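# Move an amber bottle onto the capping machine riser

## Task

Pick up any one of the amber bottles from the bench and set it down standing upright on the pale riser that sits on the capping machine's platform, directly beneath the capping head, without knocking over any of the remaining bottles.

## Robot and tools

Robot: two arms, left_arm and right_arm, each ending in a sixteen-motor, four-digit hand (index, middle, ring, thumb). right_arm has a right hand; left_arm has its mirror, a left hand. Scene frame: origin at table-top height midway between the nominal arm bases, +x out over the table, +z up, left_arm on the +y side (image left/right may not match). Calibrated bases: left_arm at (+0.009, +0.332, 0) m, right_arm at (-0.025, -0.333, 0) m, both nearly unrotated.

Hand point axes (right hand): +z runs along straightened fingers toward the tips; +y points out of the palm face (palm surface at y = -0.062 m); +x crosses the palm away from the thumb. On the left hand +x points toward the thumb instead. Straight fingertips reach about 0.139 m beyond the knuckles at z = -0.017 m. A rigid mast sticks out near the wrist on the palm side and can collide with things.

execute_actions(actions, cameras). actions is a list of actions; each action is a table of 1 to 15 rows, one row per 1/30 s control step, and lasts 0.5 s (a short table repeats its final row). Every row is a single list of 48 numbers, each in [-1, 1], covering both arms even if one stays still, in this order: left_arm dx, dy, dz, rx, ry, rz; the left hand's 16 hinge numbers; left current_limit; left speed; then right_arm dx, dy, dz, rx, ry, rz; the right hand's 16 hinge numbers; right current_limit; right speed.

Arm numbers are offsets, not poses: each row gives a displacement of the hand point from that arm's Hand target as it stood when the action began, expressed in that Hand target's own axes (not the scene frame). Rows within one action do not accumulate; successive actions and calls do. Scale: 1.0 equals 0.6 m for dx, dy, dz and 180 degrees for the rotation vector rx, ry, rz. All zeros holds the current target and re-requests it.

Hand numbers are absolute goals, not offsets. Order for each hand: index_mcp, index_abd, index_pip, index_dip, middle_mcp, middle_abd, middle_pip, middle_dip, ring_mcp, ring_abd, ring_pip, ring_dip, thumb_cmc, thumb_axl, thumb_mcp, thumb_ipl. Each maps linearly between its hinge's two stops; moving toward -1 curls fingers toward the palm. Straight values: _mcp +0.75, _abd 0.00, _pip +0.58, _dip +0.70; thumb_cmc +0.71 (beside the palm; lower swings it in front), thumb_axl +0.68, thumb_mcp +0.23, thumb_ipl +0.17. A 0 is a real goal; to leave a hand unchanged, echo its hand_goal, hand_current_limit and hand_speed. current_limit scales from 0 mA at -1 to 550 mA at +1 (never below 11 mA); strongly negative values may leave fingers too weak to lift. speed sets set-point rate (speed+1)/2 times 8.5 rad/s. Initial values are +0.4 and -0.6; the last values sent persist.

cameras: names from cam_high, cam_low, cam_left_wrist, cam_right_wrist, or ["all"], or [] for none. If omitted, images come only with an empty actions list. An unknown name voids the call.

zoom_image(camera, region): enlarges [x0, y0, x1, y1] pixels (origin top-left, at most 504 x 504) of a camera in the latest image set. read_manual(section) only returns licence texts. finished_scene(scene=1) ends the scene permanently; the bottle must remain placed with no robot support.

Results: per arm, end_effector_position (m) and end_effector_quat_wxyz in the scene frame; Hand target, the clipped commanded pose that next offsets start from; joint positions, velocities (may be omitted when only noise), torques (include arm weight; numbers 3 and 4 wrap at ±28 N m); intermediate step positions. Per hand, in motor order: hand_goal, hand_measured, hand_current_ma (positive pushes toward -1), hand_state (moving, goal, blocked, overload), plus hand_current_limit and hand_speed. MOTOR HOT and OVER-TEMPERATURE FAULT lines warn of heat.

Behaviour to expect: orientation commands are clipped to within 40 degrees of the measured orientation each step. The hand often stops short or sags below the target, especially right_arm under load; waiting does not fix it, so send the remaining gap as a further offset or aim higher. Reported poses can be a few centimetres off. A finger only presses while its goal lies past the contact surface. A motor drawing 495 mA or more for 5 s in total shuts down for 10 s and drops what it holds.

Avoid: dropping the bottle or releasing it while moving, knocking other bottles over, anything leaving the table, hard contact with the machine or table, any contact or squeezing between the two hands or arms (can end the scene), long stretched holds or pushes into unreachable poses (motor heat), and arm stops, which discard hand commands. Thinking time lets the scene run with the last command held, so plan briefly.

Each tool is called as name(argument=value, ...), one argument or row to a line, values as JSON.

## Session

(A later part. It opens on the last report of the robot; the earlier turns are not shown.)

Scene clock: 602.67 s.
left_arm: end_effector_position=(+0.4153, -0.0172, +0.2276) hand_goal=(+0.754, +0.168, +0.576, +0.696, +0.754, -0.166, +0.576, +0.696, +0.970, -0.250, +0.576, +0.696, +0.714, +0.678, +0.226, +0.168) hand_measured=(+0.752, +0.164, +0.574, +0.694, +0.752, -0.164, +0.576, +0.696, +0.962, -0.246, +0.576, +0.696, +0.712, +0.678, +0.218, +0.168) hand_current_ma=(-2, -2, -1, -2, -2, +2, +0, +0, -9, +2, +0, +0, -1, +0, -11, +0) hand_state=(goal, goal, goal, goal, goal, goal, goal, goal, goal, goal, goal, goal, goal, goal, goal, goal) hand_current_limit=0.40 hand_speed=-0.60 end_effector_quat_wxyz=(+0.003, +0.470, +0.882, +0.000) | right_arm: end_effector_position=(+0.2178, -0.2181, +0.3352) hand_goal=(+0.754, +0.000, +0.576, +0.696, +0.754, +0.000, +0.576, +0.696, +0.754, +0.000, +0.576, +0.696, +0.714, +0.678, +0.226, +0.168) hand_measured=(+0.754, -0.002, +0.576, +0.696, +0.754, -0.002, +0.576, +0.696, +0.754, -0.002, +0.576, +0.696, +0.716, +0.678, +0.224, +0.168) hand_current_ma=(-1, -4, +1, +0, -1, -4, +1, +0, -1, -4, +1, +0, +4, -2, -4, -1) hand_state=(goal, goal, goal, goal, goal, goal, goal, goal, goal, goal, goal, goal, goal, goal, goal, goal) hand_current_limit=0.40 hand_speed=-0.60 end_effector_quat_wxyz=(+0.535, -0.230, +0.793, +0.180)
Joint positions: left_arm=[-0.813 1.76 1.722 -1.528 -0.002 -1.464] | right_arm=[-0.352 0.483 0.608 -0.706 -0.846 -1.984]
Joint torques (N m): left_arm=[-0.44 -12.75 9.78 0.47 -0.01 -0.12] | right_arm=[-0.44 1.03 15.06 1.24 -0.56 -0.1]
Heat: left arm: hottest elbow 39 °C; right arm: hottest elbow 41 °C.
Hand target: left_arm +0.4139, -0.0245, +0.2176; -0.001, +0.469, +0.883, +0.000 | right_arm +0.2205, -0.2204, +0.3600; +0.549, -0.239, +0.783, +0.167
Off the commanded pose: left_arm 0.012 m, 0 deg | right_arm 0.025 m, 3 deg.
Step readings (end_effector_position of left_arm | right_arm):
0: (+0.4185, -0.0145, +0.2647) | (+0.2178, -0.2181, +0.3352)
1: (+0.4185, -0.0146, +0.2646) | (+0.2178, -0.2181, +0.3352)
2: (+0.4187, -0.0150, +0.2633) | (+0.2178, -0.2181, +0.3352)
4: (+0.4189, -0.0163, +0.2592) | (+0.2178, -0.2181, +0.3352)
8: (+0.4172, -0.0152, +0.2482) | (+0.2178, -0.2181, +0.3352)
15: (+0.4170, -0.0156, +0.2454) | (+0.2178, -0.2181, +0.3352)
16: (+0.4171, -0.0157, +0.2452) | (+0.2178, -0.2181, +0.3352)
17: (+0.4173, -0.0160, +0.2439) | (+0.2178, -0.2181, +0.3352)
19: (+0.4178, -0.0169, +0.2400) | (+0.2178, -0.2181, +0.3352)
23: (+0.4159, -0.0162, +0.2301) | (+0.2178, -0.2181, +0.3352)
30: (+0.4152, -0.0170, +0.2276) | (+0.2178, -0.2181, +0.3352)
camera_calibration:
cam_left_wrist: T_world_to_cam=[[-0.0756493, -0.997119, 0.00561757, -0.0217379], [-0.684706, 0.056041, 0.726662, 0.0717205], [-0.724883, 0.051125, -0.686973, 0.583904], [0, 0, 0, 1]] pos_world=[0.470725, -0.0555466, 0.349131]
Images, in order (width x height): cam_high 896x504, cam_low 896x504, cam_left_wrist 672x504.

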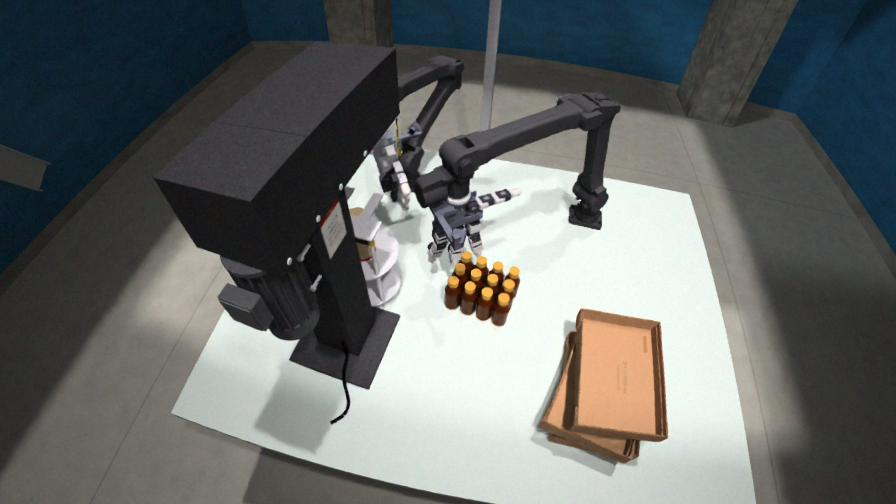

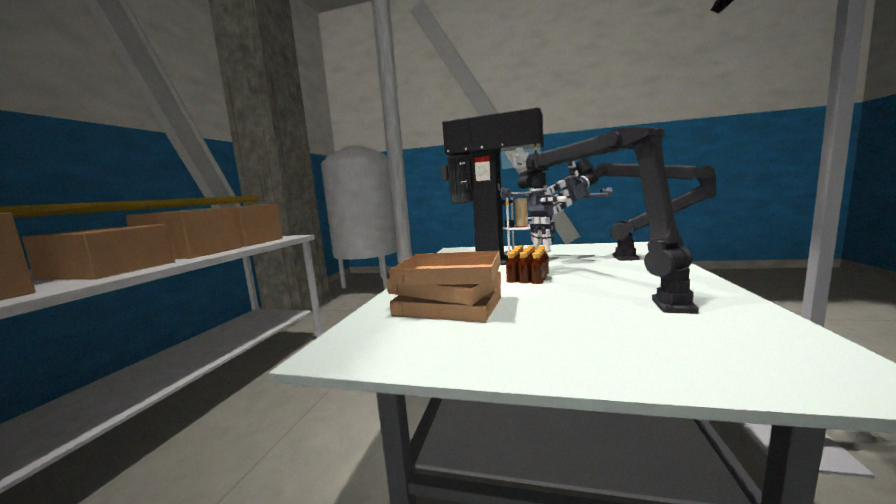

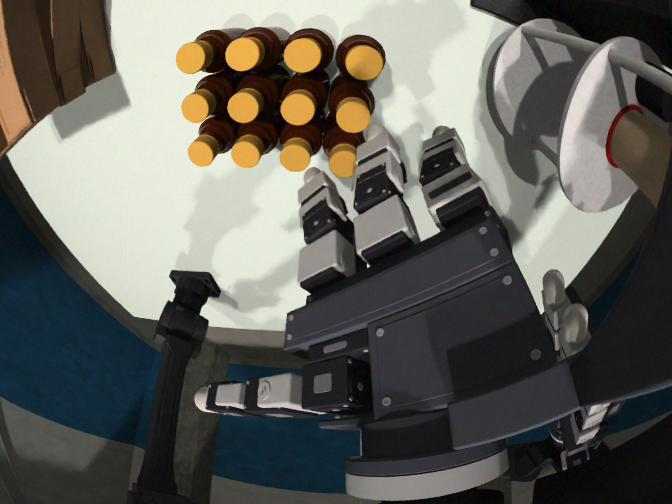

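zoom_image(
  camera="cam_left_wrist",
  region=[220, 60, 472, 249],
)

zoom_image(
  camera="cam_high",
  region=[400, 210, 540, 315],
)

zoom_image(
  camera="cam_low",
  region=[484, 190, 604, 290],
)

Scaled by 2.000 from the camera's 672x504 image, which has a finer 960x720 frame.

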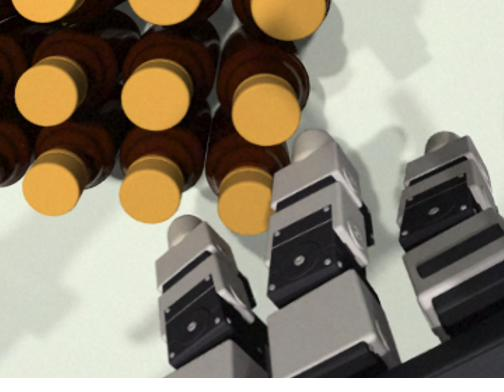

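Scaled by 3.600 from the camera's 896x504 image, which has a finer 1280x720 frame.

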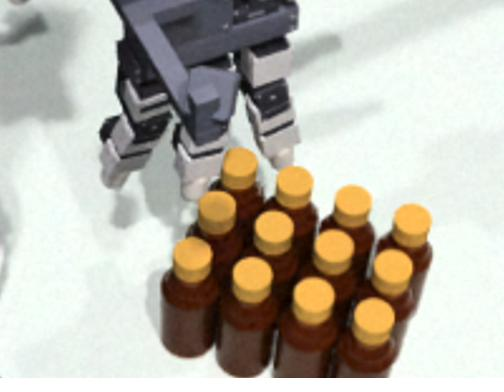

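Scaled by 4.200 from the camera's 896x504 image, which has a finer 1280x720 frame.

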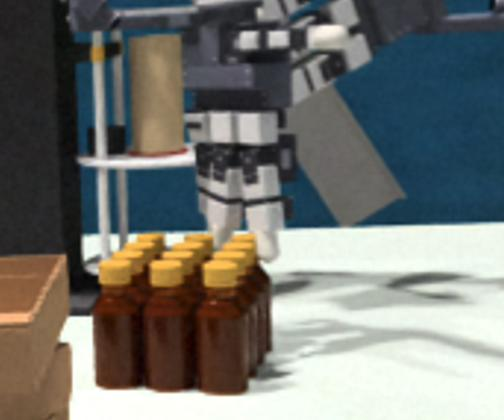

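execute_actions(
  actions=[
    [[0,0.006,0,0,0,0,0.754,0.167,0.576,0.696,0.754,-0.167,0.576,0.696,0.97,-0.25,0.576,0.696,0.714,0.678,0.226,0.168,0.4,-0.6,0,0,0,0,0,0,0.754,0,0.576,0.696,0.754,0,0.576,0.696,0.754,0,0.576,0.696,0.714,0.678,0.226,0.168,0.4,-0.6]],
    [[0,0,0,0,0,0,0.754,-0.06,0.576,0.696,0.754,0.06,0.576,0.696,0.97,-0.25,0.576,0.696,0.714,0.678,0.226,0.168,0.4,-0.9,0,0,0,0,0,0,0.754,0,0.576,0.696,0.754,0,0.576,0.696,0.754,0,0.576,0.696,0.714,0.678,0.226,0.168,0.4,-0.6]],
  ],
  cameras=["cam_high","cam_low","cam_left_wrist"],
)

Scene clock: 629.03 s.
left_arm: end_effector_position=(+0.4153, -0.0172, +0.2276) hand_goal=(+0.754, -0.060, +0.576, +0.696, +0.754, +0.060, +0.576, +0.696, +0.970, -0.250, +0.576, +0.696, +0.714, +0.678, +0.226, +0.168) hand_measured=(+0.752, +0.026, +0.574, +0.694, +0.752, -0.016, +0.576, +0.696, +0.962, -0.246, +0.576, +0.696, +0.712, +0.678, +0.218, +0.168) hand_current_ma=(-2, +202, -1, -2, -2, -165, +0, +0, -9, +2, +0, +0, -1, +0, -11, +0) hand_state=(goal, blocked, goal, goal, goal, blocked, goal, goal, goal, goal, goal, goal, goal, goal, goal, goal) hand_current_limit=0.40 hand_speed=-0.90 end_effector_quat_wxyz=(+0.003, +0.470, +0.882, +0.000) | right_arm: end_effector_position=(+0.2178, -0.2181, +0.3352) hand_goal=(+0.754, +0.000, +0.576, +0.696, +0.754, +0.000, +0.576, +0.696, +0.754, +0.000, +0.576, +0.696, +0.714, +0.678, +0.226, +0.168) hand_measured=(+0.754, -0.002, +0.576, +0.696, +0.754, -0.002, +0.576, +0.696, +0.754, -0.002, +0.576, +0.696, +0.716, +0.678, +0.224, +0.168) hand_current_ma=(-1, -4, +1, +0, -1, -4, +1, +0, -1, -4, +1, +0, +4, -2, -4, -1) hand_state=(goal, goal, goal, goal, goal, goal, goal, goal, goal, goal, goal, goal, goal, goal, goal, goal) hand_current_limit=0.40 hand_speed=-0.60 end_effector_quat_wxyz=(+0.535, -0.230, +0.793, +0.180)
Joint positions: left_arm=[-0.813 1.76 1.722 -1.528 -0.002 -1.464] | right_arm=[-0.352 0.483 0.608 -0.706 -0.846 -1.984]
Joint torques (N m): left_arm=[0.09 -13.1 10.03 0.49 0.01 -0.06] | right_arm=[-0.44 0.97 15.05 1.21 -0.57 -0.1]
Heat: left arm: hottest elbow 40 °C; right arm: hottest elbow 41 °C.
Hand target: left_arm +0.4169, -0.0224, +0.2176; -0.001, +0.469, +0.883, +0.000 | right_arm +0.2205, -0.2204, +0.3600; +0.549, -0.239, +0.783, +0.167
Off the commanded pose: left_arm 0.011 m, 0 deg | right_arm 0.025 m, 3 deg.
Step readings (end_effector_position of left_arm | right_arm):
0: (+0.4153, -0.0172, +0.2276) | (+0.2178, -0.2181, +0.3352)
1: (+0.4153, -0.0172, +0.2276) | (+0.2178, -0.2181, +0.3352)
2: (+0.4153, -0.0172, +0.2276) | (+0.2178, -0.2181, +0.3352)
4: (+0.4153, -0.0172, +0.2276) | (+0.2178, -0.2181, +0.3352)
8: (+0.4153, -0.0172, +0.2276) | (+0.2178, -0.2181, +0.3352)
15: (+0.4153, -0.0172, +0.2276) | (+0.2178, -0.2181, +0.3352)
16: (+0.4153, -0.0172, +0.2276) | (+0.2178, -0.2181, +0.3352)
17: (+0.4153, -0.0172, +0.2276) | (+0.2178, -0.2181, +0.3352)
19: (+0.4153, -0.0172, +0.2276) | (+0.2178, -0.2181, +0.3352)
23: (+0.4153, -0.0172, +0.2276) | (+0.2178, -0.2181, +0.3352)
30: (+0.4153, -0.0172, +0.2276) | (+0.2178, -0.2181, +0.3352)
camera_calibration:
cam_left_wrist: T_world_to_cam=[[-0.0756493, -0.997119, 0.00561757, -0.0217379], [-0.684706, 0.056041, 0.726662, 0.0717205], [-0.724883, 0.051125, -0.686973, 0.583904], [0, 0, 0, 1]] pos_world=[0.470725, -0.0555466, 0.349131]
Images, in order (width x height): cam_high 896x504, cam_low 896x504, cam_left_wrist 672x504.

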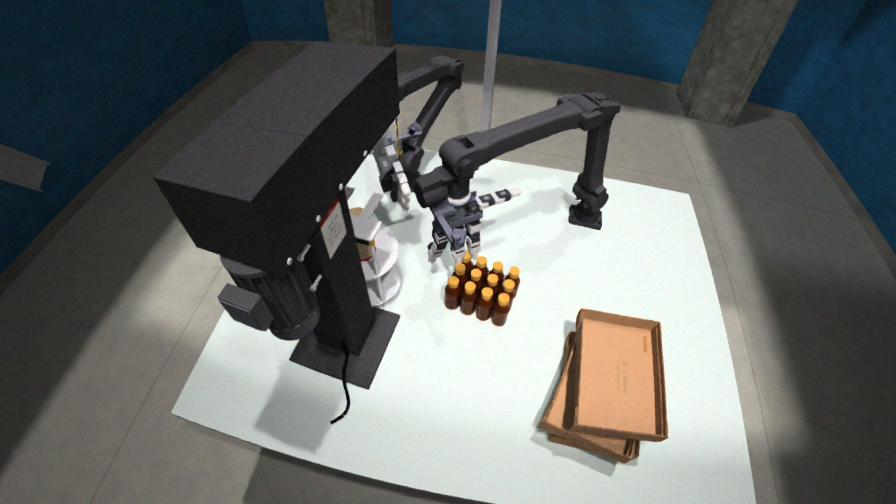

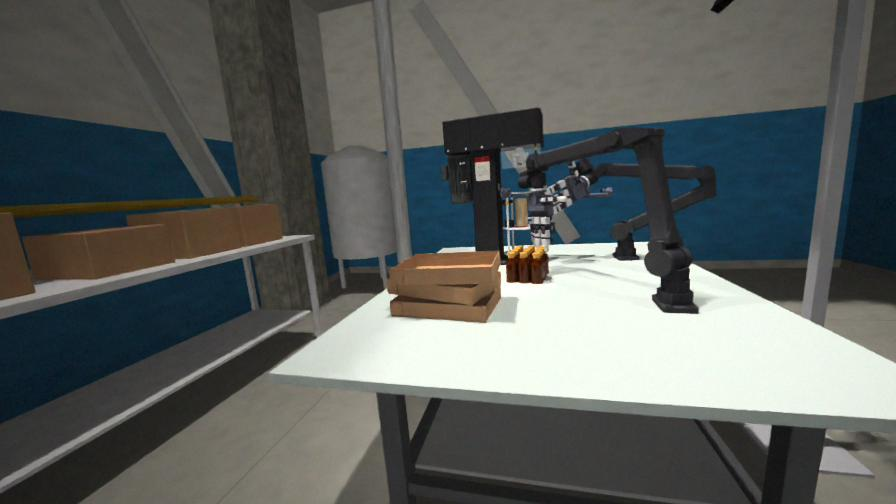

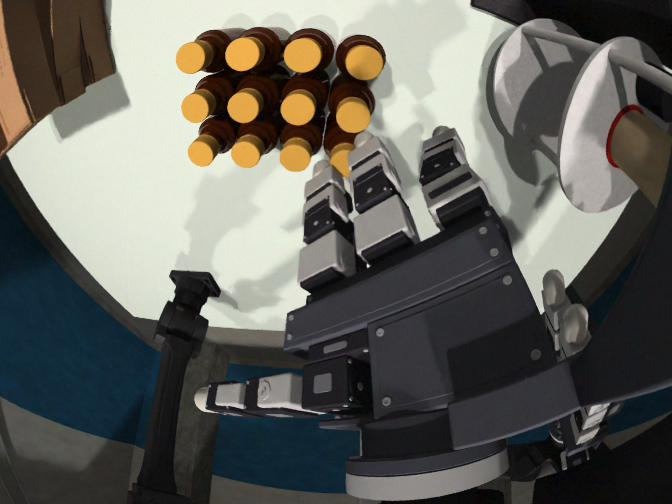

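execute_actions(
  actions=[
    [[0,0,0,0,0,0,0.754,-0.1,0.576,0.696,0.754,0.115,0.576,0.696,0.97,-0.25,0.576,0.696,0.714,0.678,0.226,0.168,0.4,-0.9,0,0,0,0,0,0,0.754,0,0.576,0.696,0.754,0,0.576,0.696,0.754,0,0.576,0.696,0.714,0.678,0.226,0.168,0.4,-0.6]],
    [[0,0,-0.05,0,0,0,0.754,-0.1,0.576,0.696,0.754,0.115,0.576,0.696,0.97,-0.25,0.576,0.696,0.714,0.678,0.226,0.168,0.4,-0.9,0,0,0,0,0,0,0.754,0,0.576,0.696,0.754,0,0.576,0.696,0.754,0,0.576,0.696,0.714,0.678,0.226,0.168,0.4,-0.6]],
    [[0,0,-0.05,0,0,0,0.754,-0.1,0.576,0.696,0.754,0.115,0.576,0.696,0.97,-0.25,0.576,0.696,0.714,0.678,0.226,0.168,0.4,-0.9,0,0,0,0,0,0,0.754,0,0.576,0.696,0.754,0,0.576,0.696,0.754,0,0.576,0.696,0.714,0.678,0.226,0.168,0.4,-0.6]],
  ],
  cameras=["cam_high","cam_low","cam_left_wrist"],
)

Scene clock: 636.17 s.
left_arm: end_effector_position=(+0.4115, -0.0132, +0.2623) hand_goal=(+0.754, -0.100, +0.576, +0.696, +0.754, +0.116, +0.576, +0.696, +0.970, -0.250, +0.576, +0.696, +0.714, +0.678, +0.226, +0.168) hand_measured=(+0.752, +0.024, +0.574, +0.694, +0.756, -0.012, +0.578, +0.696, +0.962, -0.246, +0.576, +0.696, +0.712, +0.678, +0.218, +0.168) hand_current_ma=(-2, +334, -1, -2, +1, -349, +1, +0, -9, +2, +0, +0, -1, +0, -11, +0) hand_state=(goal, blocked, goal, goal, goal, blocked, goal, goal, goal, goal, goal, goal, goal, goal, goal, goal) hand_current_limit=0.40 hand_speed=-0.90 end_effector_quat_wxyz=(-0.014, +0.470, +0.882, +0.006) | right_arm: end_effector_position=(+0.2178, -0.2181, +0.3352) hand_goal=(+0.754, +0.000, +0.576, +0.696, +0.754, +0.000, +0.576, +0.696, +0.754, +0.000, +0.576, +0.696, +0.714, +0.678, +0.226, +0.168) hand_measured=(+0.754, -0.002, +0.576, +0.696, +0.754, -0.002, +0.576, +0.696, +0.754, -0.002, +0.576, +0.696, +0.716, +0.678, +0.224, +0.168) hand_current_ma=(-1, -4, +1, +0, -1, -4, +1, +0, -1, -4, +1, +0, +4, -2, -4, -1) hand_state=(goal, goal, goal, goal, goal, goal, goal, goal, goal, goal, goal, goal, goal, goal, goal, goal) hand_current_limit=0.40 hand_speed=-0.60 end_effector_quat_wxyz=(+0.535, -0.230, +0.793, +0.180)
Joint positions: left_arm=[-0.813 1.769 1.825 -1.656 0 -1.464] | right_arm=[-0.352 0.483 0.608 -0.706 -0.846 -1.984]
Joint torques (N m): left_arm=[0.38 -13.16 14.84 -0.83 -0.13 -0.05] | right_arm=[-0.44 1.03 15.05 1.26 -0.57 -0.1]
Heat: left arm: hottest elbow 40 °C; right arm: hottest elbow 41 °C.
Hand target: left_arm +0.4171, -0.0225, +0.2776; -0.001, +0.469, +0.883, +0.001 | right_arm +0.2205, -0.2204, +0.3600; +0.549, -0.239, +0.783, +0.167
Off the commanded pose: left_arm 0.019 m, 2 deg | right_arm 0.025 m, 3 deg.
Step readings (end_effector_position of left_arm | right_arm):
0: (+0.4153, -0.0172, +0.2276) | (+0.2178, -0.2181, +0.3352)
1: (+0.4153, -0.0172, +0.2276) | (+0.2178, -0.2181, +0.3352)
2: (+0.4153, -0.0172, +0.2276) | (+0.2178, -0.2181, +0.3352)
4: (+0.4153, -0.0172, +0.2276) | (+0.2178, -0.2181, +0.3352)
8: (+0.4153, -0.0172, +0.2276) | (+0.2178, -0.2181, +0.3352)
15: (+0.4153, -0.0172, +0.2276) | (+0.2178, -0.2181, +0.3352)
16: (+0.4153, -0.0172, +0.2276) | (+0.2178, -0.2181, +0.3352)
17: (+0.4152, -0.0170, +0.2276) | (+0.2178, -0.2181, +0.3352)
19: (+0.4141, -0.0158, +0.2283) | (+0.2178, -0.2181, +0.3352)
23: (+0.4110, -0.0125, +0.2292) | (+0.2178, -0.2181, +0.3352)
30: (+0.4101, -0.0115, +0.2315) | (+0.2178, -0.2181, +0.3352)
31: (+0.4102, -0.0117, +0.2321) | (+0.2178, -0.2181, +0.3352)
32: (+0.4101, -0.0115, +0.2337) | (+0.2178, -0.2181, +0.3352)
34: (+0.4099, -0.0113, +0.2384) | (+0.2178, -0.2181, +0.3352)
38: (+0.4105, -0.0121, +0.2523) | (+0.2178, -0.2181, +0.3352)
45: (+0.4121, -0.0140, +0.2622) | (+0.2178, -0.2181, +0.3352)
camera_calibration:
cam_left_wrist: T_world_to_cam=[[-0.0758027, -0.996962, -0.0178945, -0.0119929], [-0.666785, 0.0373384, 0.744314, 0.0313319], [-0.741385, 0.0683528, -0.66759, 0.606687], [0, 0, 0, 1]] pos_world=[0.469771, -0.0545951, 0.381482]
Images, in order (width x height): cam_high 896x504, cam_low 896x504, cam_left_wrist 672x504.

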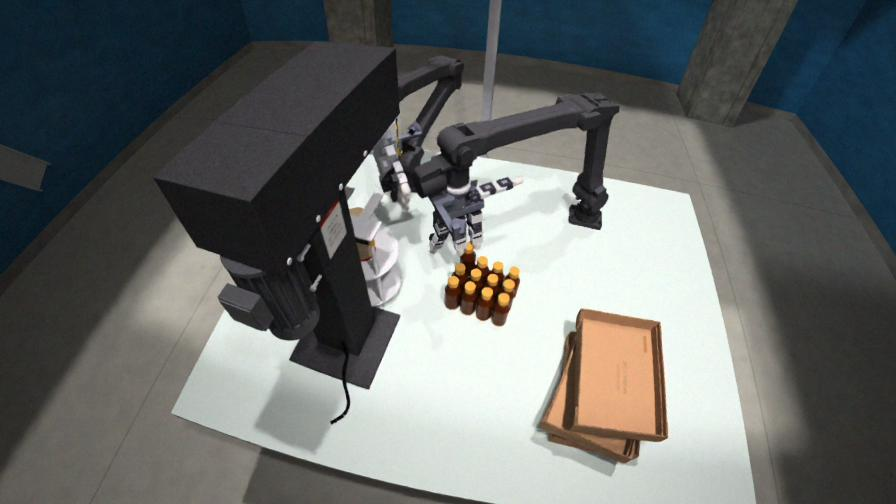

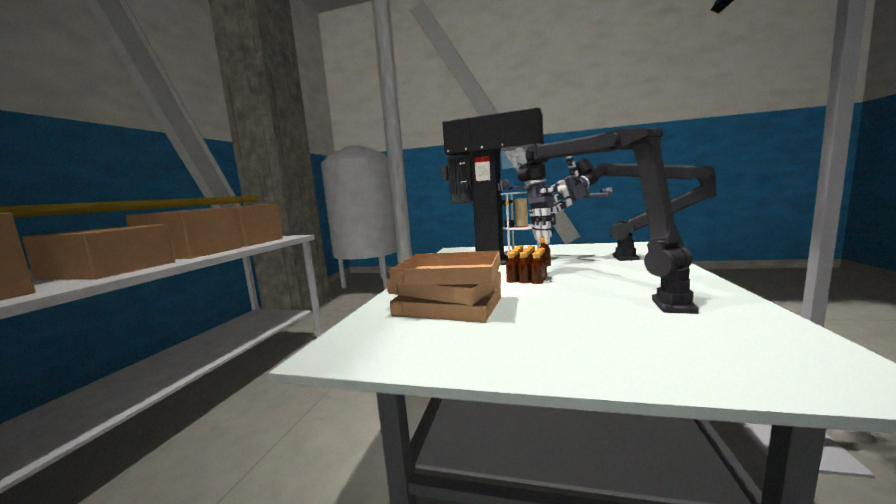

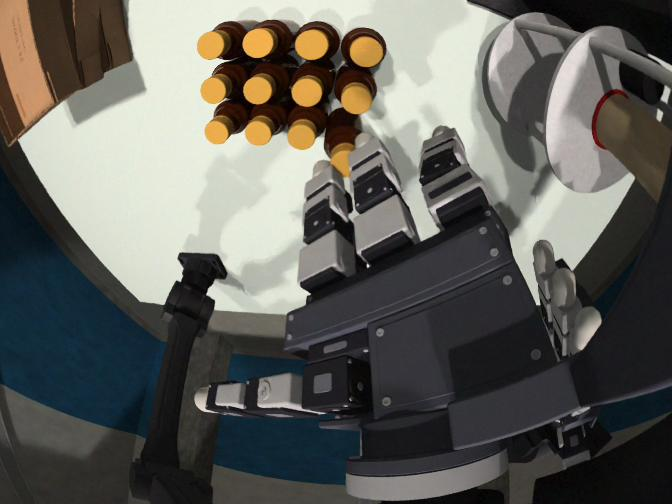

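execute_actions(
  actions=[
    [[0.0604,-0.0598,0,0,0,0,0.754,-0.1,0.576,0.696,0.754,0.115,0.576,0.696,0.97,-0.25,0.576,0.696,0.714,0.678,0.226,0.168,0.4,-0.9,0,0,0,0,0,0,0.754,0,0.576,0.696,0.754,0,0.576,0.696,0.754,0,0.576,0.696,0.714,0.678,0.226,0.168,0.4,-0.6]],
    [[0.0632,-0.0147,0,0,0,0,0.754,-0.1,0.576,0.696,0.754,0.115,0.576,0.696,0.97,-0.25,0.576,0.696,0.714,0.678,0.226,0.168,0.4,-0.9,0,0,0,0,0,0,0.754,0,0.576,0.696,0.754,0,0.576,0.696,0.754,0,0.576,0.696,0.714,0.678,0.226,0.168,0.4,-0.6]],
    [[0.0632,-0.0147,0,0,0,0,0.754,-0.1,0.576,0.696,0.754,0.115,0.576,0.696,0.97,-0.25,0.576,0.696,0.714,0.678,0.226,0.168,0.4,-0.9,0,0,0,0,0,0,0.754,0,0.576,0.696,0.754,0,0.576,0.696,0.754,0,0.576,0.696,0.714,0.678,0.226,0.168,0.4,-0.6]],
  ],
  cameras=["cam_high","cam_low","cam_left_wrist"],
)

Scene clock: 661.47 s.
left_arm: end_effector_position=(+0.3127, +0.0428, +0.2688) hand_goal=(+0.754, -0.100, +0.576, +0.696, +0.754, +0.116, +0.576, +0.696, +0.970, -0.250, +0.576, +0.696, +0.714, +0.678, +0.226, +0.168) hand_measured=(+0.754, +0.018, +0.576, +0.694, +0.752, +0.002, +0.576, +0.696, +0.962, -0.246, +0.576, +0.696, +0.712, +0.678, +0.218, +0.168) hand_current_ma=(+0, +306, +0, -1, -1, -300, +0, +0, -9, +2, +0, +0, -1, +0, -11, +0) hand_state=(goal, moving, goal, goal, goal, blocked, goal, goal, goal, goal, goal, goal, goal, goal, goal, goal) hand_current_limit=0.40 hand_speed=-0.90 end_effector_quat_wxyz=(-0.014, +0.471, +0.882, +0.006) | right_arm: end_effector_position=(+0.2178, -0.2181, +0.3352) hand_goal=(+0.754, +0.000, +0.576, +0.696, +0.754, +0.000, +0.576, +0.696, +0.754, +0.000, +0.576, +0.696, +0.714, +0.678, +0.226, +0.168) hand_measured=(+0.754, -0.002, +0.576, +0.696, +0.754, -0.002, +0.576, +0.696, +0.754, -0.002, +0.576, +0.696, +0.716, +0.678, +0.224, +0.168) hand_current_ma=(-1, -4, +1, +0, -1, -4, +1, +0, -1, -4, +1, +0, +4, -2, -4, -1) hand_state=(goal, goal, goal, goal, goal, goal, goal, goal, goal, goal, goal, goal, goal, goal, goal, goal) hand_current_limit=0.40 hand_speed=-0.60 end_effector_quat_wxyz=(+0.535, -0.230, +0.793, +0.180)
Joint positions: left_arm=[-0.904 1.487 1.493 -1.606 0.002 -1.554] | right_arm=[-0.352 0.483 0.608 -0.706 -0.846 -1.984]
Joint torques (N m): left_arm=[-0.21 -11.63 10.76 0.03 -0.16 -0.12] | right_arm=[-0.44 1.08 15.04 1.2 -0.57 -0.1]
Heat: left arm: hottest elbow 41 °C; right arm: hottest elbow 42 °C.
Hand target: left_arm +0.3099, +0.0404, +0.2778; -0.001, +0.469, +0.883, +0.001 | right_arm +0.2205, -0.2204, +0.3600; +0.549, -0.239, +0.783, +0.167
Off the commanded pose: left_arm 0.010 m, 2 deg | right_arm 0.025 m, 3 deg.
Step readings (end_effector_position of left_arm | right_arm):
0: (+0.4115, -0.0132, +0.2623) | (+0.2178, -0.2181, +0.3352)
1: (+0.4114, -0.0132, +0.2623) | (+0.2178, -0.2181, +0.3352)
2: (+0.4104, -0.0139, +0.2622) | (+0.2178, -0.2181, +0.3352)
4: (+0.4057, -0.0127, +0.2604) | (+0.2178, -0.2181, +0.3352)
8: (+0.3851, -0.0092, +0.2573) | (+0.2178, -0.2181, +0.3352)
15: (+0.3678, -0.0144, +0.2640) | (+0.2178, -0.2181, +0.3352)
16: (+0.3674, -0.0139, +0.2647) | (+0.2178, -0.2181, +0.3352)
17: (+0.3665, -0.0127, +0.2642) | (+0.2178, -0.2181, +0.3352)
19: (+0.3608, -0.0051, +0.2610) | (+0.2178, -0.2181, +0.3352)
23: (+0.3473, +0.0123, +0.2590) | (+0.2178, -0.2181, +0.3352)
30: (+0.3425, +0.0175, +0.2675) | (+0.2178, -0.2181, +0.3352)
31: (+0.3420, +0.0175, +0.2676) | (+0.2178, -0.2181, +0.3352)
32: (+0.3409, +0.0184, +0.2669) | (+0.2178, -0.2181, +0.3352)
34: (+0.3347, +0.0246, +0.2629) | (+0.2178, -0.2181, +0.3352)
38: (+0.3195, +0.0393, +0.2603) | (+0.2178, -0.2181, +0.3352)
45: (+0.3128, +0.0429, +0.2688) | (+0.2178, -0.2181, +0.3352)
camera_calibration:
cam_left_wrist: T_world_to_cam=[[-0.0772722, -0.996849, -0.0179401, 0.0369101], [-0.667517, 0.038361, 0.743606, -0.0411371], [-0.740574, 0.0694353, -0.668378, 0.533879], [0, 0, 0, 1]] pos_world=[0.370769, 0.00130185, 0.388084]
Images, in order (width x height): cam_high 896x504, cam_low 896x504, cam_left_wrist 672x504.

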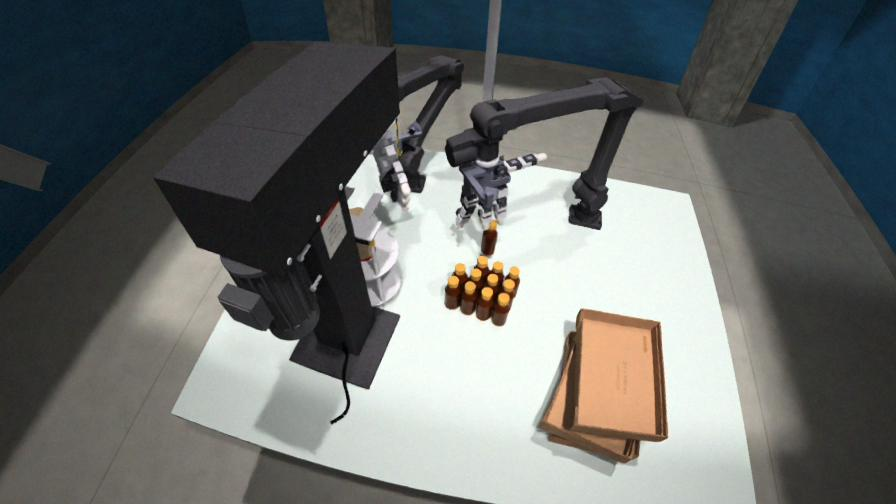

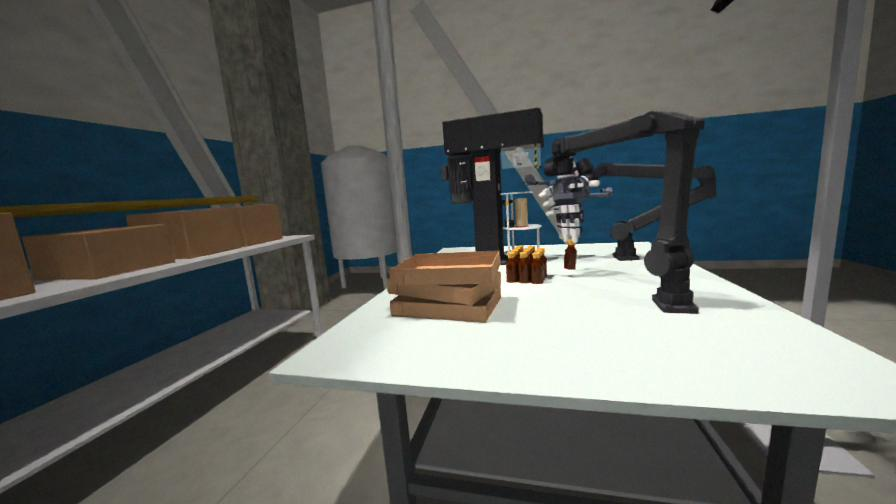

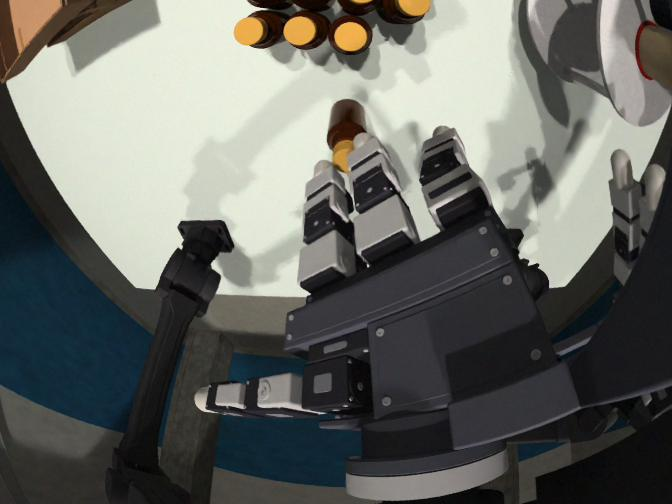

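zoom_image(
  camera="cam_low",
  region=[520, 190, 620, 290],
)

zoom_image(
  camera="cam_high",
  region=[430, 140, 560, 270],
)

zoom_image(
  camera="cam_left_wrist",
  region=[280, 80, 440, 200],
)

Scaled by 5.040 from the camera's 896x504 image, which has a finer 1280x720 frame.

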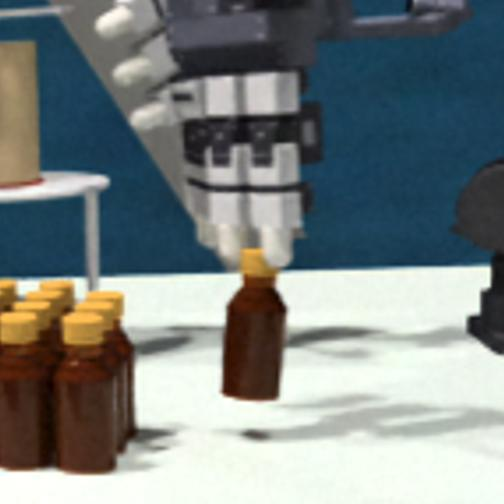

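Scaled by 3.877 from the camera's 896x504 image, which has a finer 1280x720 frame.

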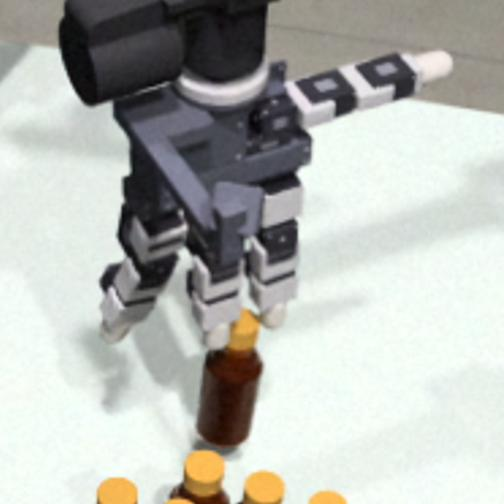

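Scaled by 3.150 from the camera's 672x504 image, which has a finer 960x720 frame.

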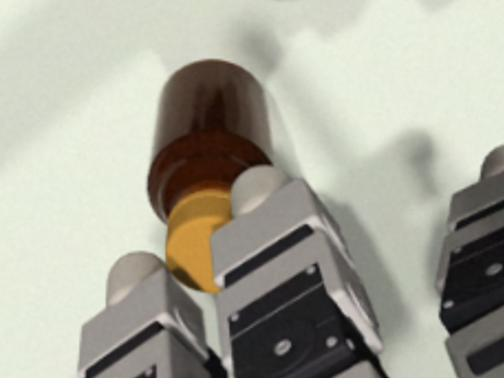

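execute_actions(
  actions=[
    [[0,0,0.075,0,0,0,0.754,-0.1,0.576,0.696,0.754,0.115,0.576,0.696,0.97,-0.25,0.576,0.696,0.714,0.678,0.226,0.168,0.4,-0.9,0,0,0,0,0,0,0.754,0,0.576,0.696,0.754,0,0.576,0.696,0.754,0,0.576,0.696,0.714,0.678,0.226,0.168,0.4,-0.6]],
    [[0,0,0,0,0,0,0.754,-0.1,0.576,0.696,0.754,0.115,0.576,0.696,0.97,-0.25,0.576,0.696,0.714,0.678,0.226,0.168,0.4,-0.9,0,0,0,0,0,0,0.754,0,0.576,0.696,0.754,0,0.576,0.696,0.754,0,0.576,0.696,0.714,0.678,0.226,0.168,0.4,-0.6]],
  ],
  cameras=["cam_low","cam_left_wrist"],
)

zoom_image(
  camera="cam_low",
  region=[520, 190, 620, 290],
)

Scene clock: 681.50 s.
left_arm: end_effector_position=(+0.3134, +0.0432, +0.2382) hand_goal=(+0.754, -0.100, +0.576, +0.696, +0.754, +0.116, +0.576, +0.696, +0.970, -0.250, +0.576, +0.696, +0.714, +0.678, +0.226, +0.168) hand_measured=(+0.742, +0.002, +0.572, +0.694, +0.754, +0.016, +0.576, +0.696, +0.962, -0.248, +0.576, +0.696, +0.712, +0.678, +0.218, +0.168) hand_current_ma=(-16, +251, -3, -1, +0, -247, +0, +0, -8, +2, +0, +0, -1, +0, -11, +0) hand_state=(goal, blocked, goal, goal, goal, blocked, goal, goal, goal, goal, goal, goal, goal, goal, goal, goal) hand_current_limit=0.40 hand_speed=-0.90 end_effector_quat_wxyz=(-0.001, +0.471, +0.882, +0.002) | right_arm: end_effector_position=(+0.2178, -0.2181, +0.3352) hand_goal=(+0.754, +0.000, +0.576, +0.696, +0.754, +0.000, +0.576, +0.696, +0.754, +0.000, +0.576, +0.696, +0.714, +0.678, +0.226, +0.168) hand_measured=(+0.754, -0.002, +0.576, +0.696, +0.754, -0.002, +0.576, +0.696, +0.754, -0.002, +0.576, +0.696, +0.716, +0.678, +0.224, +0.168) hand_current_ma=(-1, -4, +1, +0, -1, -4, +1, +0, -1, -4, +1, +0, +4, -2, -4, -1) hand_state=(goal, goal, goal, goal, goal, goal, goal, goal, goal, goal, goal, goal, goal, goal, goal, goal) hand_current_limit=0.40 hand_speed=-0.60 end_effector_quat_wxyz=(+0.535, -0.230, +0.793, +0.180)
Joint positions: left_arm=[-0.904 1.474 1.399 -1.5 -0.003 -1.555] | right_arm=[-0.352 0.483 0.608 -0.706 -0.846 -1.984]
Joint torques (N m): left_arm=[-0.62 -9.76 8.95 0.66 0.02 -0.13] | right_arm=[-0.44 0.97 15.05 1.21 -0.57 -0.1]
Heat: left arm: hottest elbow 41 °C; right arm: hottest elbow 42 °C.
Hand target: left_arm +0.3098, +0.0405, +0.2329; -0.001, +0.469, +0.883, +0.000 | right_arm +0.2205, -0.2204, +0.3600; +0.549, -0.239, +0.783, +0.167
Off the commanded pose: left_arm 0.007 m, 0 deg | right_arm 0.025 m, 3 deg.
Step readings (end_effector_position of left_arm | right_arm):
0: (+0.3126, +0.0429, +0.2688) | (+0.2178, -0.2181, +0.3352)
1: (+0.3126, +0.0429, +0.2684) | (+0.2178, -0.2181, +0.3352)
2: (+0.3129, +0.0425, +0.2657) | (+0.2178, -0.2181, +0.3352)
4: (+0.3127, +0.0428, +0.2572) | (+0.2178, -0.2181, +0.3352)
8: (+0.3115, +0.0463, +0.2383) | (+0.2178, -0.2181, +0.3352)
15: (+0.3129, +0.0439, +0.2382) | (+0.2178, -0.2181, +0.3352)
16: (+0.3130, +0.0438, +0.2382) | (+0.2178, -0.2181, +0.3352)
17: (+0.3131, +0.0437, +0.2382) | (+0.2178, -0.2181, +0.3352)
19: (+0.3133, +0.0434, +0.2382) | (+0.2178, -0.2181, +0.3352)
23: (+0.3134, +0.0432, +0.2382) | (+0.2178, -0.2181, +0.3352)
30: (+0.3134, +0.0432, +0.2382) | (+0.2178, -0.2181, +0.3352)
camera_calibration:
cam_left_wrist: T_world_to_cam=[[-0.0760702, -0.997101, -0.0015442, 0.0325764], [-0.681119, 0.0508323, 0.730406, -0.0109443], [-0.72821, 0.0566139, -0.683012, 0.514014], [0, 0, 0, 1]] pos_world=[0.369334, 0.00393794, 0.359122]
Images, in order (width x height): cam_low 896x504, cam_left_wrist 672x504.

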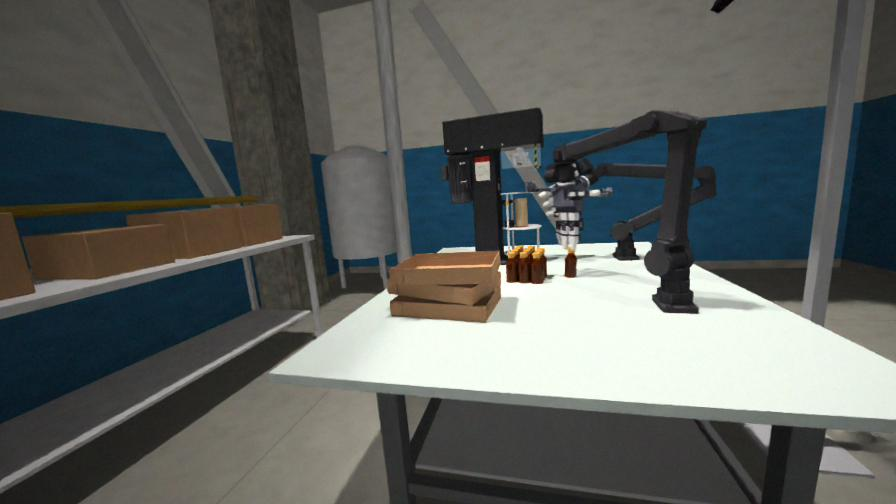

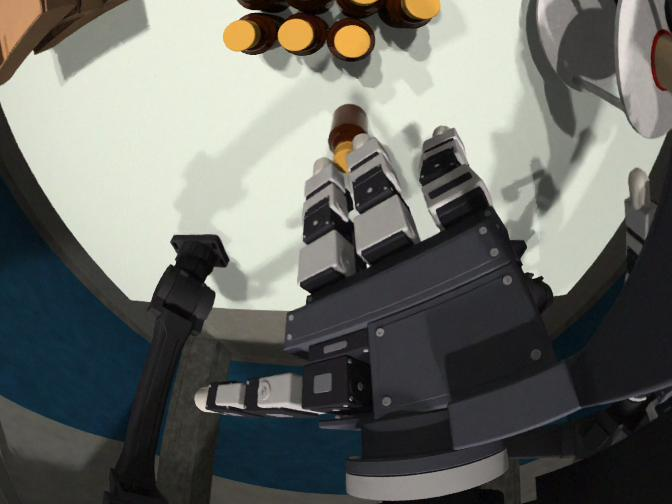

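Scaled by 5.040 from the camera's 896x504 image, which has a finer 1280x720 frame.

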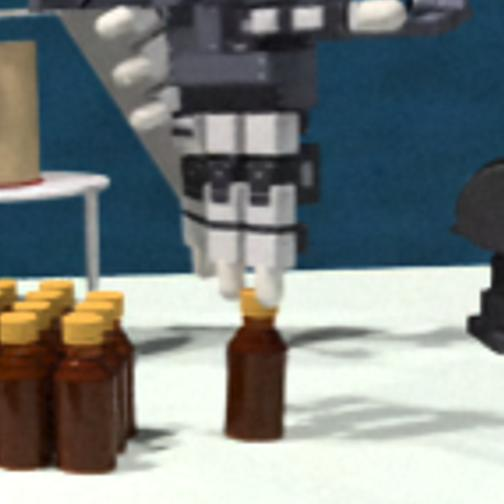

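execute_actions(
  actions=[
    [[0,0,0.012,0,0,0,0.754,-0.1,0.576,0.696,0.754,0.115,0.576,0.696,0.97,-0.25,0.576,0.696,0.714,0.678,0.226,0.168,0.4,-0.9,0,0,0,0,0,0,0.754,0,0.576,0.696,0.754,0,0.576,0.696,0.754,0,0.576,0.696,0.714,0.678,0.226,0.168,0.4,-0.6]],
  ],
  cameras=["cam_low","cam_high"],
)

zoom_image(
  camera="cam_low",
  region=[520, 190, 620, 290],
)

zoom_image(
  camera="cam_high",
  region=[430, 140, 560, 270],
)

Scene clock: 691.10 s.
left_arm: end_effector_position=(+0.3152, +0.0410, +0.2354) hand_goal=(+0.754, -0.100, +0.576, +0.696, +0.754, +0.116, +0.576, +0.696, +0.970, -0.250, +0.576, +0.696, +0.714, +0.678, +0.226, +0.168) hand_measured=(+0.738, +0.002, +0.570, +0.694, +0.754, +0.016, +0.576, +0.696, +0.962, -0.248, +0.576, +0.696, +0.712, +0.678, +0.218, +0.168) hand_current_ma=(-26, +251, -6, -1, +0, -247, +0, +0, -8, +2, +0, +0, -1, +0, -11, +0) hand_state=(goal, blocked, goal, goal, goal, blocked, goal, goal, goal, goal, goal, goal, goal, goal, goal, goal) hand_current_limit=0.40 hand_speed=-0.90 end_effector_quat_wxyz=(+0.007, +0.470, +0.882, -0.001) | right_arm: end_effector_position=(+0.2178, -0.2181, +0.3352) hand_goal=(+0.754, +0.000, +0.576, +0.696, +0.754, +0.000, +0.576, +0.696, +0.754, +0.000, +0.576, +0.696, +0.714, +0.678, +0.226, +0.168) hand_measured=(+0.754, -0.002, +0.576, +0.696, +0.754, -0.002, +0.576, +0.696, +0.754, -0.002, +0.576, +0.696, +0.716, +0.678, +0.224, +0.168) hand_current_ma=(-1, -4, +1, +0, -1, -4, +1, +0, -1, -4, +1, +0, +4, -2, -4, -1) hand_state=(goal, goal, goal, goal, goal, goal, goal, goal, goal, goal, goal, goal, goal, goal, goal, goal) hand_current_limit=0.40 hand_speed=-0.60 end_effector_quat_wxyz=(+0.535, -0.230, +0.793, +0.180)
Joint positions: left_arm=[-0.904 1.471 1.389 -1.476 -0.004 -1.555] | right_arm=[-0.352 0.483 0.608 -0.706 -0.846 -1.984]
Joint torques (N m): left_arm=[0.15 -9.58 8.23 0.47 0.05 -0.09] | right_arm=[-0.5 1.03 15.04 1.24 -0.57 -0.1]
Heat: left arm: hottest elbow 40 °C; right arm: hottest elbow 42 °C.
Hand target: left_arm +0.3098, +0.0405, +0.2257; -0.001, +0.469, +0.883, +0.001 | right_arm +0.2205, -0.2204, +0.3600; +0.549, -0.239, +0.783, +0.167
Off the commanded pose: left_arm 0.011 m, 1 deg | right_arm 0.025 m, 3 deg.
Step readings (end_effector_position of left_arm | right_arm):
0: (+0.3134, +0.0432, +0.2382) | (+0.2178, -0.2181, +0.3352)
1: (+0.3134, +0.0432, +0.2382) | (+0.2178, -0.2181, +0.3352)
2: (+0.3135, +0.0432, +0.2376) | (+0.2178, -0.2181, +0.3352)
4: (+0.3140, +0.0423, +0.2369) | (+0.2178, -0.2181, +0.3352)
8: (+0.3152, +0.0411, +0.2358) | (+0.2178, -0.2181, +0.3352)
15: (+0.3152, +0.0410, +0.2354) | (+0.2178, -0.2181, +0.3352)
Images, in order (width x height): cam_high 896x504, cam_low 896x504.

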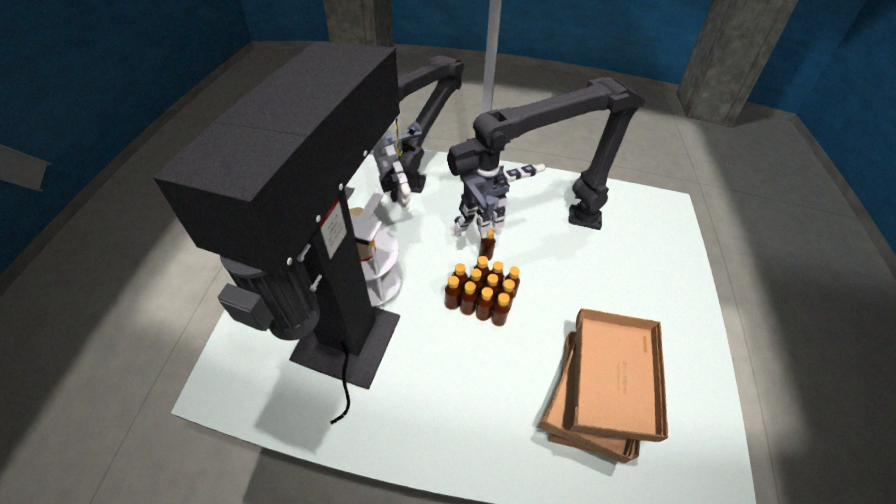

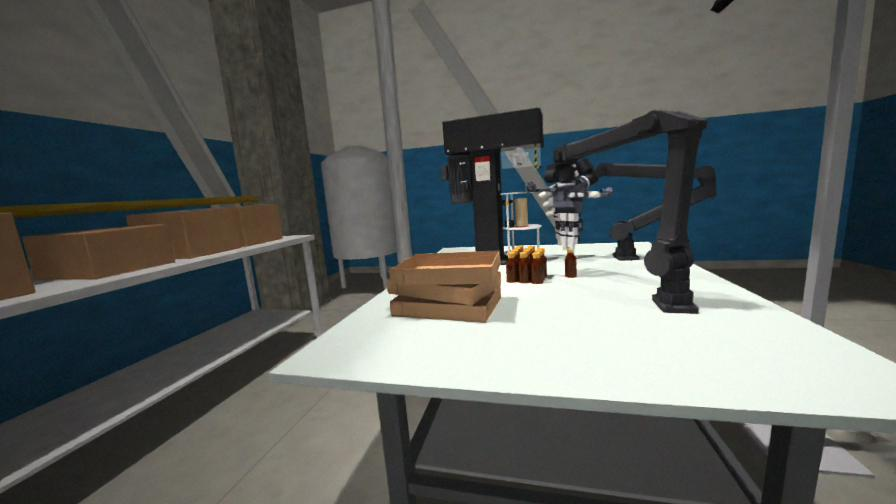

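Scaled by 5.040 from the camera's 896x504 image, which has a finer 1280x720 frame.

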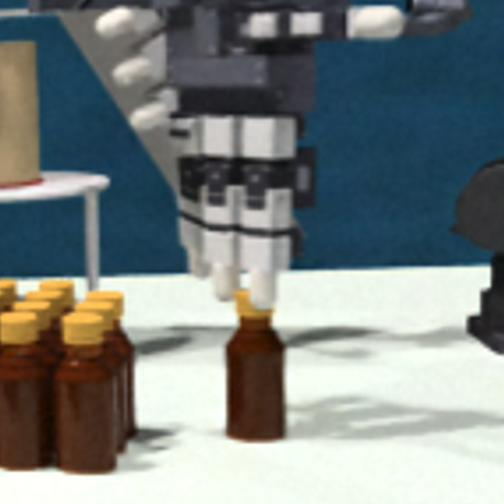

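Scaled by 3.877 from the camera's 896x504 image, which has a finer 1280x720 frame.

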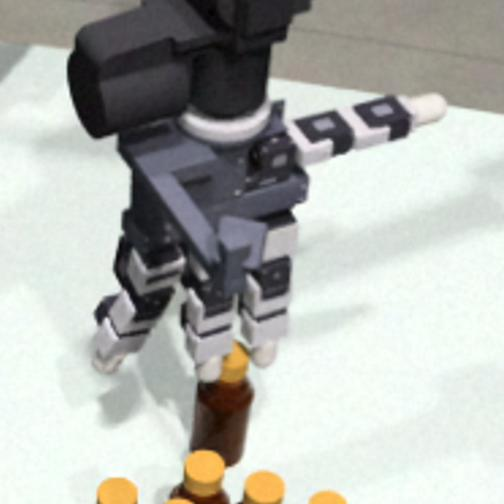

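execute_actions(
  actions=[
    [[0,0,-0.008,0,0,0,0.754,0.2,0.576,0.696,0.754,-0.2,0.576,0.696,0.97,-0.25,0.576,0.696,0.714,0.678,0.226,0.168,0.4,-0.92,0,0,0,0,0,0,0.754,0,0.576,0.696,0.754,0,0.576,0.696,0.754,0,0.576,0.696,0.714,0.678,0.226,0.168,0.4,-0.6]],
  ],
  cameras=["cam_low","cam_high","cam_left_wrist"],
)

zoom_image(
  camera="cam_low",
  region=[520, 190, 620, 290],
)

zoom_image(
  camera="cam_left_wrist",
  region=[260, 60, 420, 200],
)

Scene clock: 698.03 s.
left_arm: end_effector_position=(+0.3142, +0.0421, +0.2333) hand_goal=(+0.754, +0.200, +0.576, +0.696, +0.754, -0.200, +0.576, +0.696, +0.970, -0.250, +0.576, +0.696, +0.714, +0.678, +0.226, +0.168) hand_measured=(+0.748, +0.194, +0.574, +0.694, +0.754, -0.196, +0.576, +0.696, +0.962, -0.248, +0.576, +0.696, +0.712, +0.678, +0.218, +0.168) hand_current_ma=(-5, -4, -2, -1, +0, +3, +0, +0, -8, +2, +0, +0, -1, +0, -11, +0) hand_state=(goal, goal, goal, goal, goal, goal, goal, goal, goal, goal, goal, goal, goal, goal, goal, goal) hand_current_limit=0.40 hand_speed=-0.92 end_effector_quat_wxyz=(+0.004, +0.470, +0.882, -0.001) | right_arm: end_effector_position=(+0.2178, -0.2181, +0.3352) hand_goal=(+0.754, +0.000, +0.576, +0.696, +0.754, +0.000, +0.576, +0.696, +0.754, +0.000, +0.576, +0.696, +0.714, +0.678, +0.226, +0.168) hand_measured=(+0.754, -0.002, +0.576, +0.696, +0.754, -0.002, +0.576, +0.696, +0.754, -0.002, +0.576, +0.696, +0.716, +0.678, +0.224, +0.168) hand_current_ma=(-1, -4, +1, +0, -1, -4, +1, +0, -1, -4, +1, +0, +4, -2, -4, -1) hand_state=(goal, goal, goal, goal, goal, goal, goal, goal, goal, goal, goal, goal, goal, goal, goal, goal) hand_current_limit=0.40 hand_speed=-0.60 end_effector_quat_wxyz=(+0.535, -0.230, +0.793, +0.180)
Joint positions: left_arm=[-0.904 1.471 1.384 -1.476 -0.002 -1.555] | right_arm=[-0.352 0.483 0.608 -0.706 -0.846 -1.984]
Joint torques (N m): left_arm=[-0.21 -9.93 9.89 0.02 0.02 -0.09] | right_arm=[-0.38 0.97 15.05 1.22 -0.57 -0.1]
Heat: left arm: hottest elbow 40 °C; right arm: hottest elbow 42 °C.
Hand target: left_arm +0.3098, +0.0405, +0.2304; -0.001, +0.469, +0.883, +0.001 | right_arm +0.2205, -0.2204, +0.3600; +0.549, -0.239, +0.783, +0.167
Off the commanded pose: left_arm 0.005 m, 1 deg | right_arm 0.025 m, 3 deg.
Step readings (end_effector_position of left_arm | right_arm):
0: (+0.3152, +0.0410, +0.2354) | (+0.2178, -0.2181, +0.3352)
1: (+0.3152, +0.0410, +0.2354) | (+0.2178, -0.2181, +0.3352)
2: (+0.3152, +0.0410, +0.2354) | (+0.2178, -0.2181, +0.3352)
4: (+0.3152, +0.0410, +0.2354) | (+0.2178, -0.2181, +0.3352)
8: (+0.3152, +0.0410, +0.2354) | (+0.2178, -0.2181, +0.3352)
15: (+0.3144, +0.0417, +0.2339) | (+0.2178, -0.2181, +0.3352)
camera_calibration:
cam_left_wrist: T_world_to_cam=[[-0.0760535, -0.997073, 0.00784619, 0.0292481], [-0.685844, 0.0580226, 0.725432, -0.00448578], [-0.723763, 0.0497903, -0.68825, 0.511457], [0, 0, 0, 1]] pos_world=[0.369322, 0.00395713, 0.355035]
Images, in order (width x height): cam_high 896x504, cam_low 896x504, cam_left_wrist 672x504.

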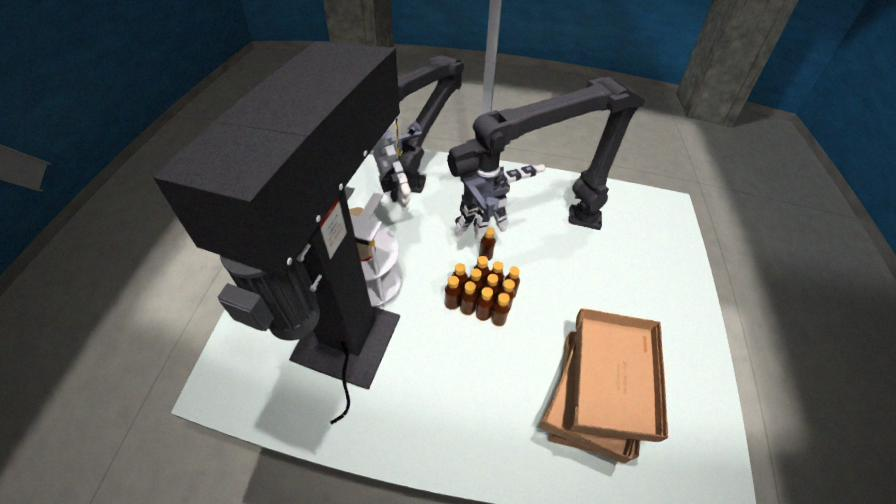

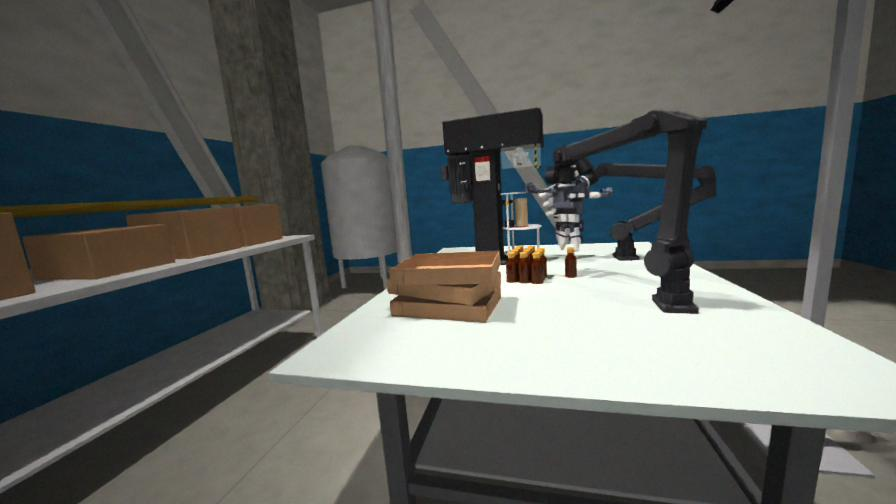

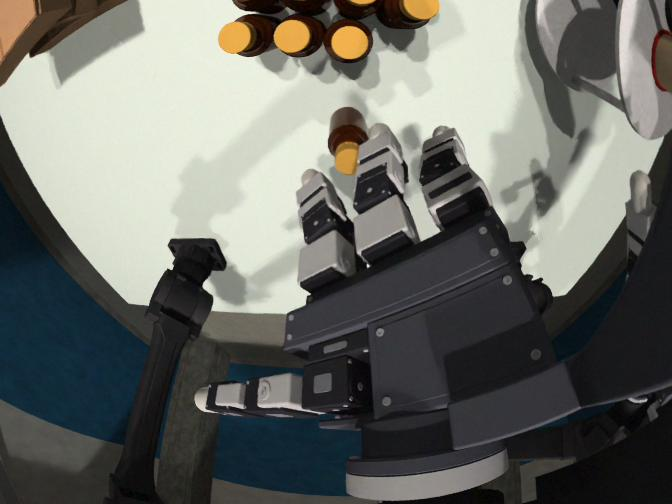

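Scaled by 5.040 from the camera's 896x504 image, which has a finer 1280x720 frame.

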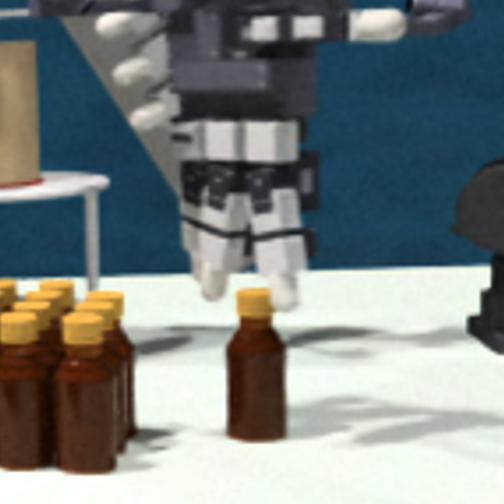

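Scaled by 3.150 from the camera's 672x504 image, which has a finer 960x720 frame.

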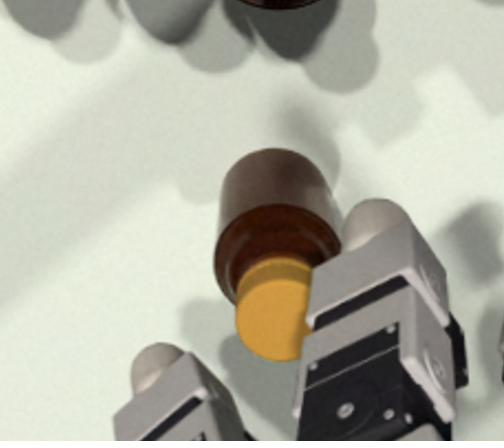

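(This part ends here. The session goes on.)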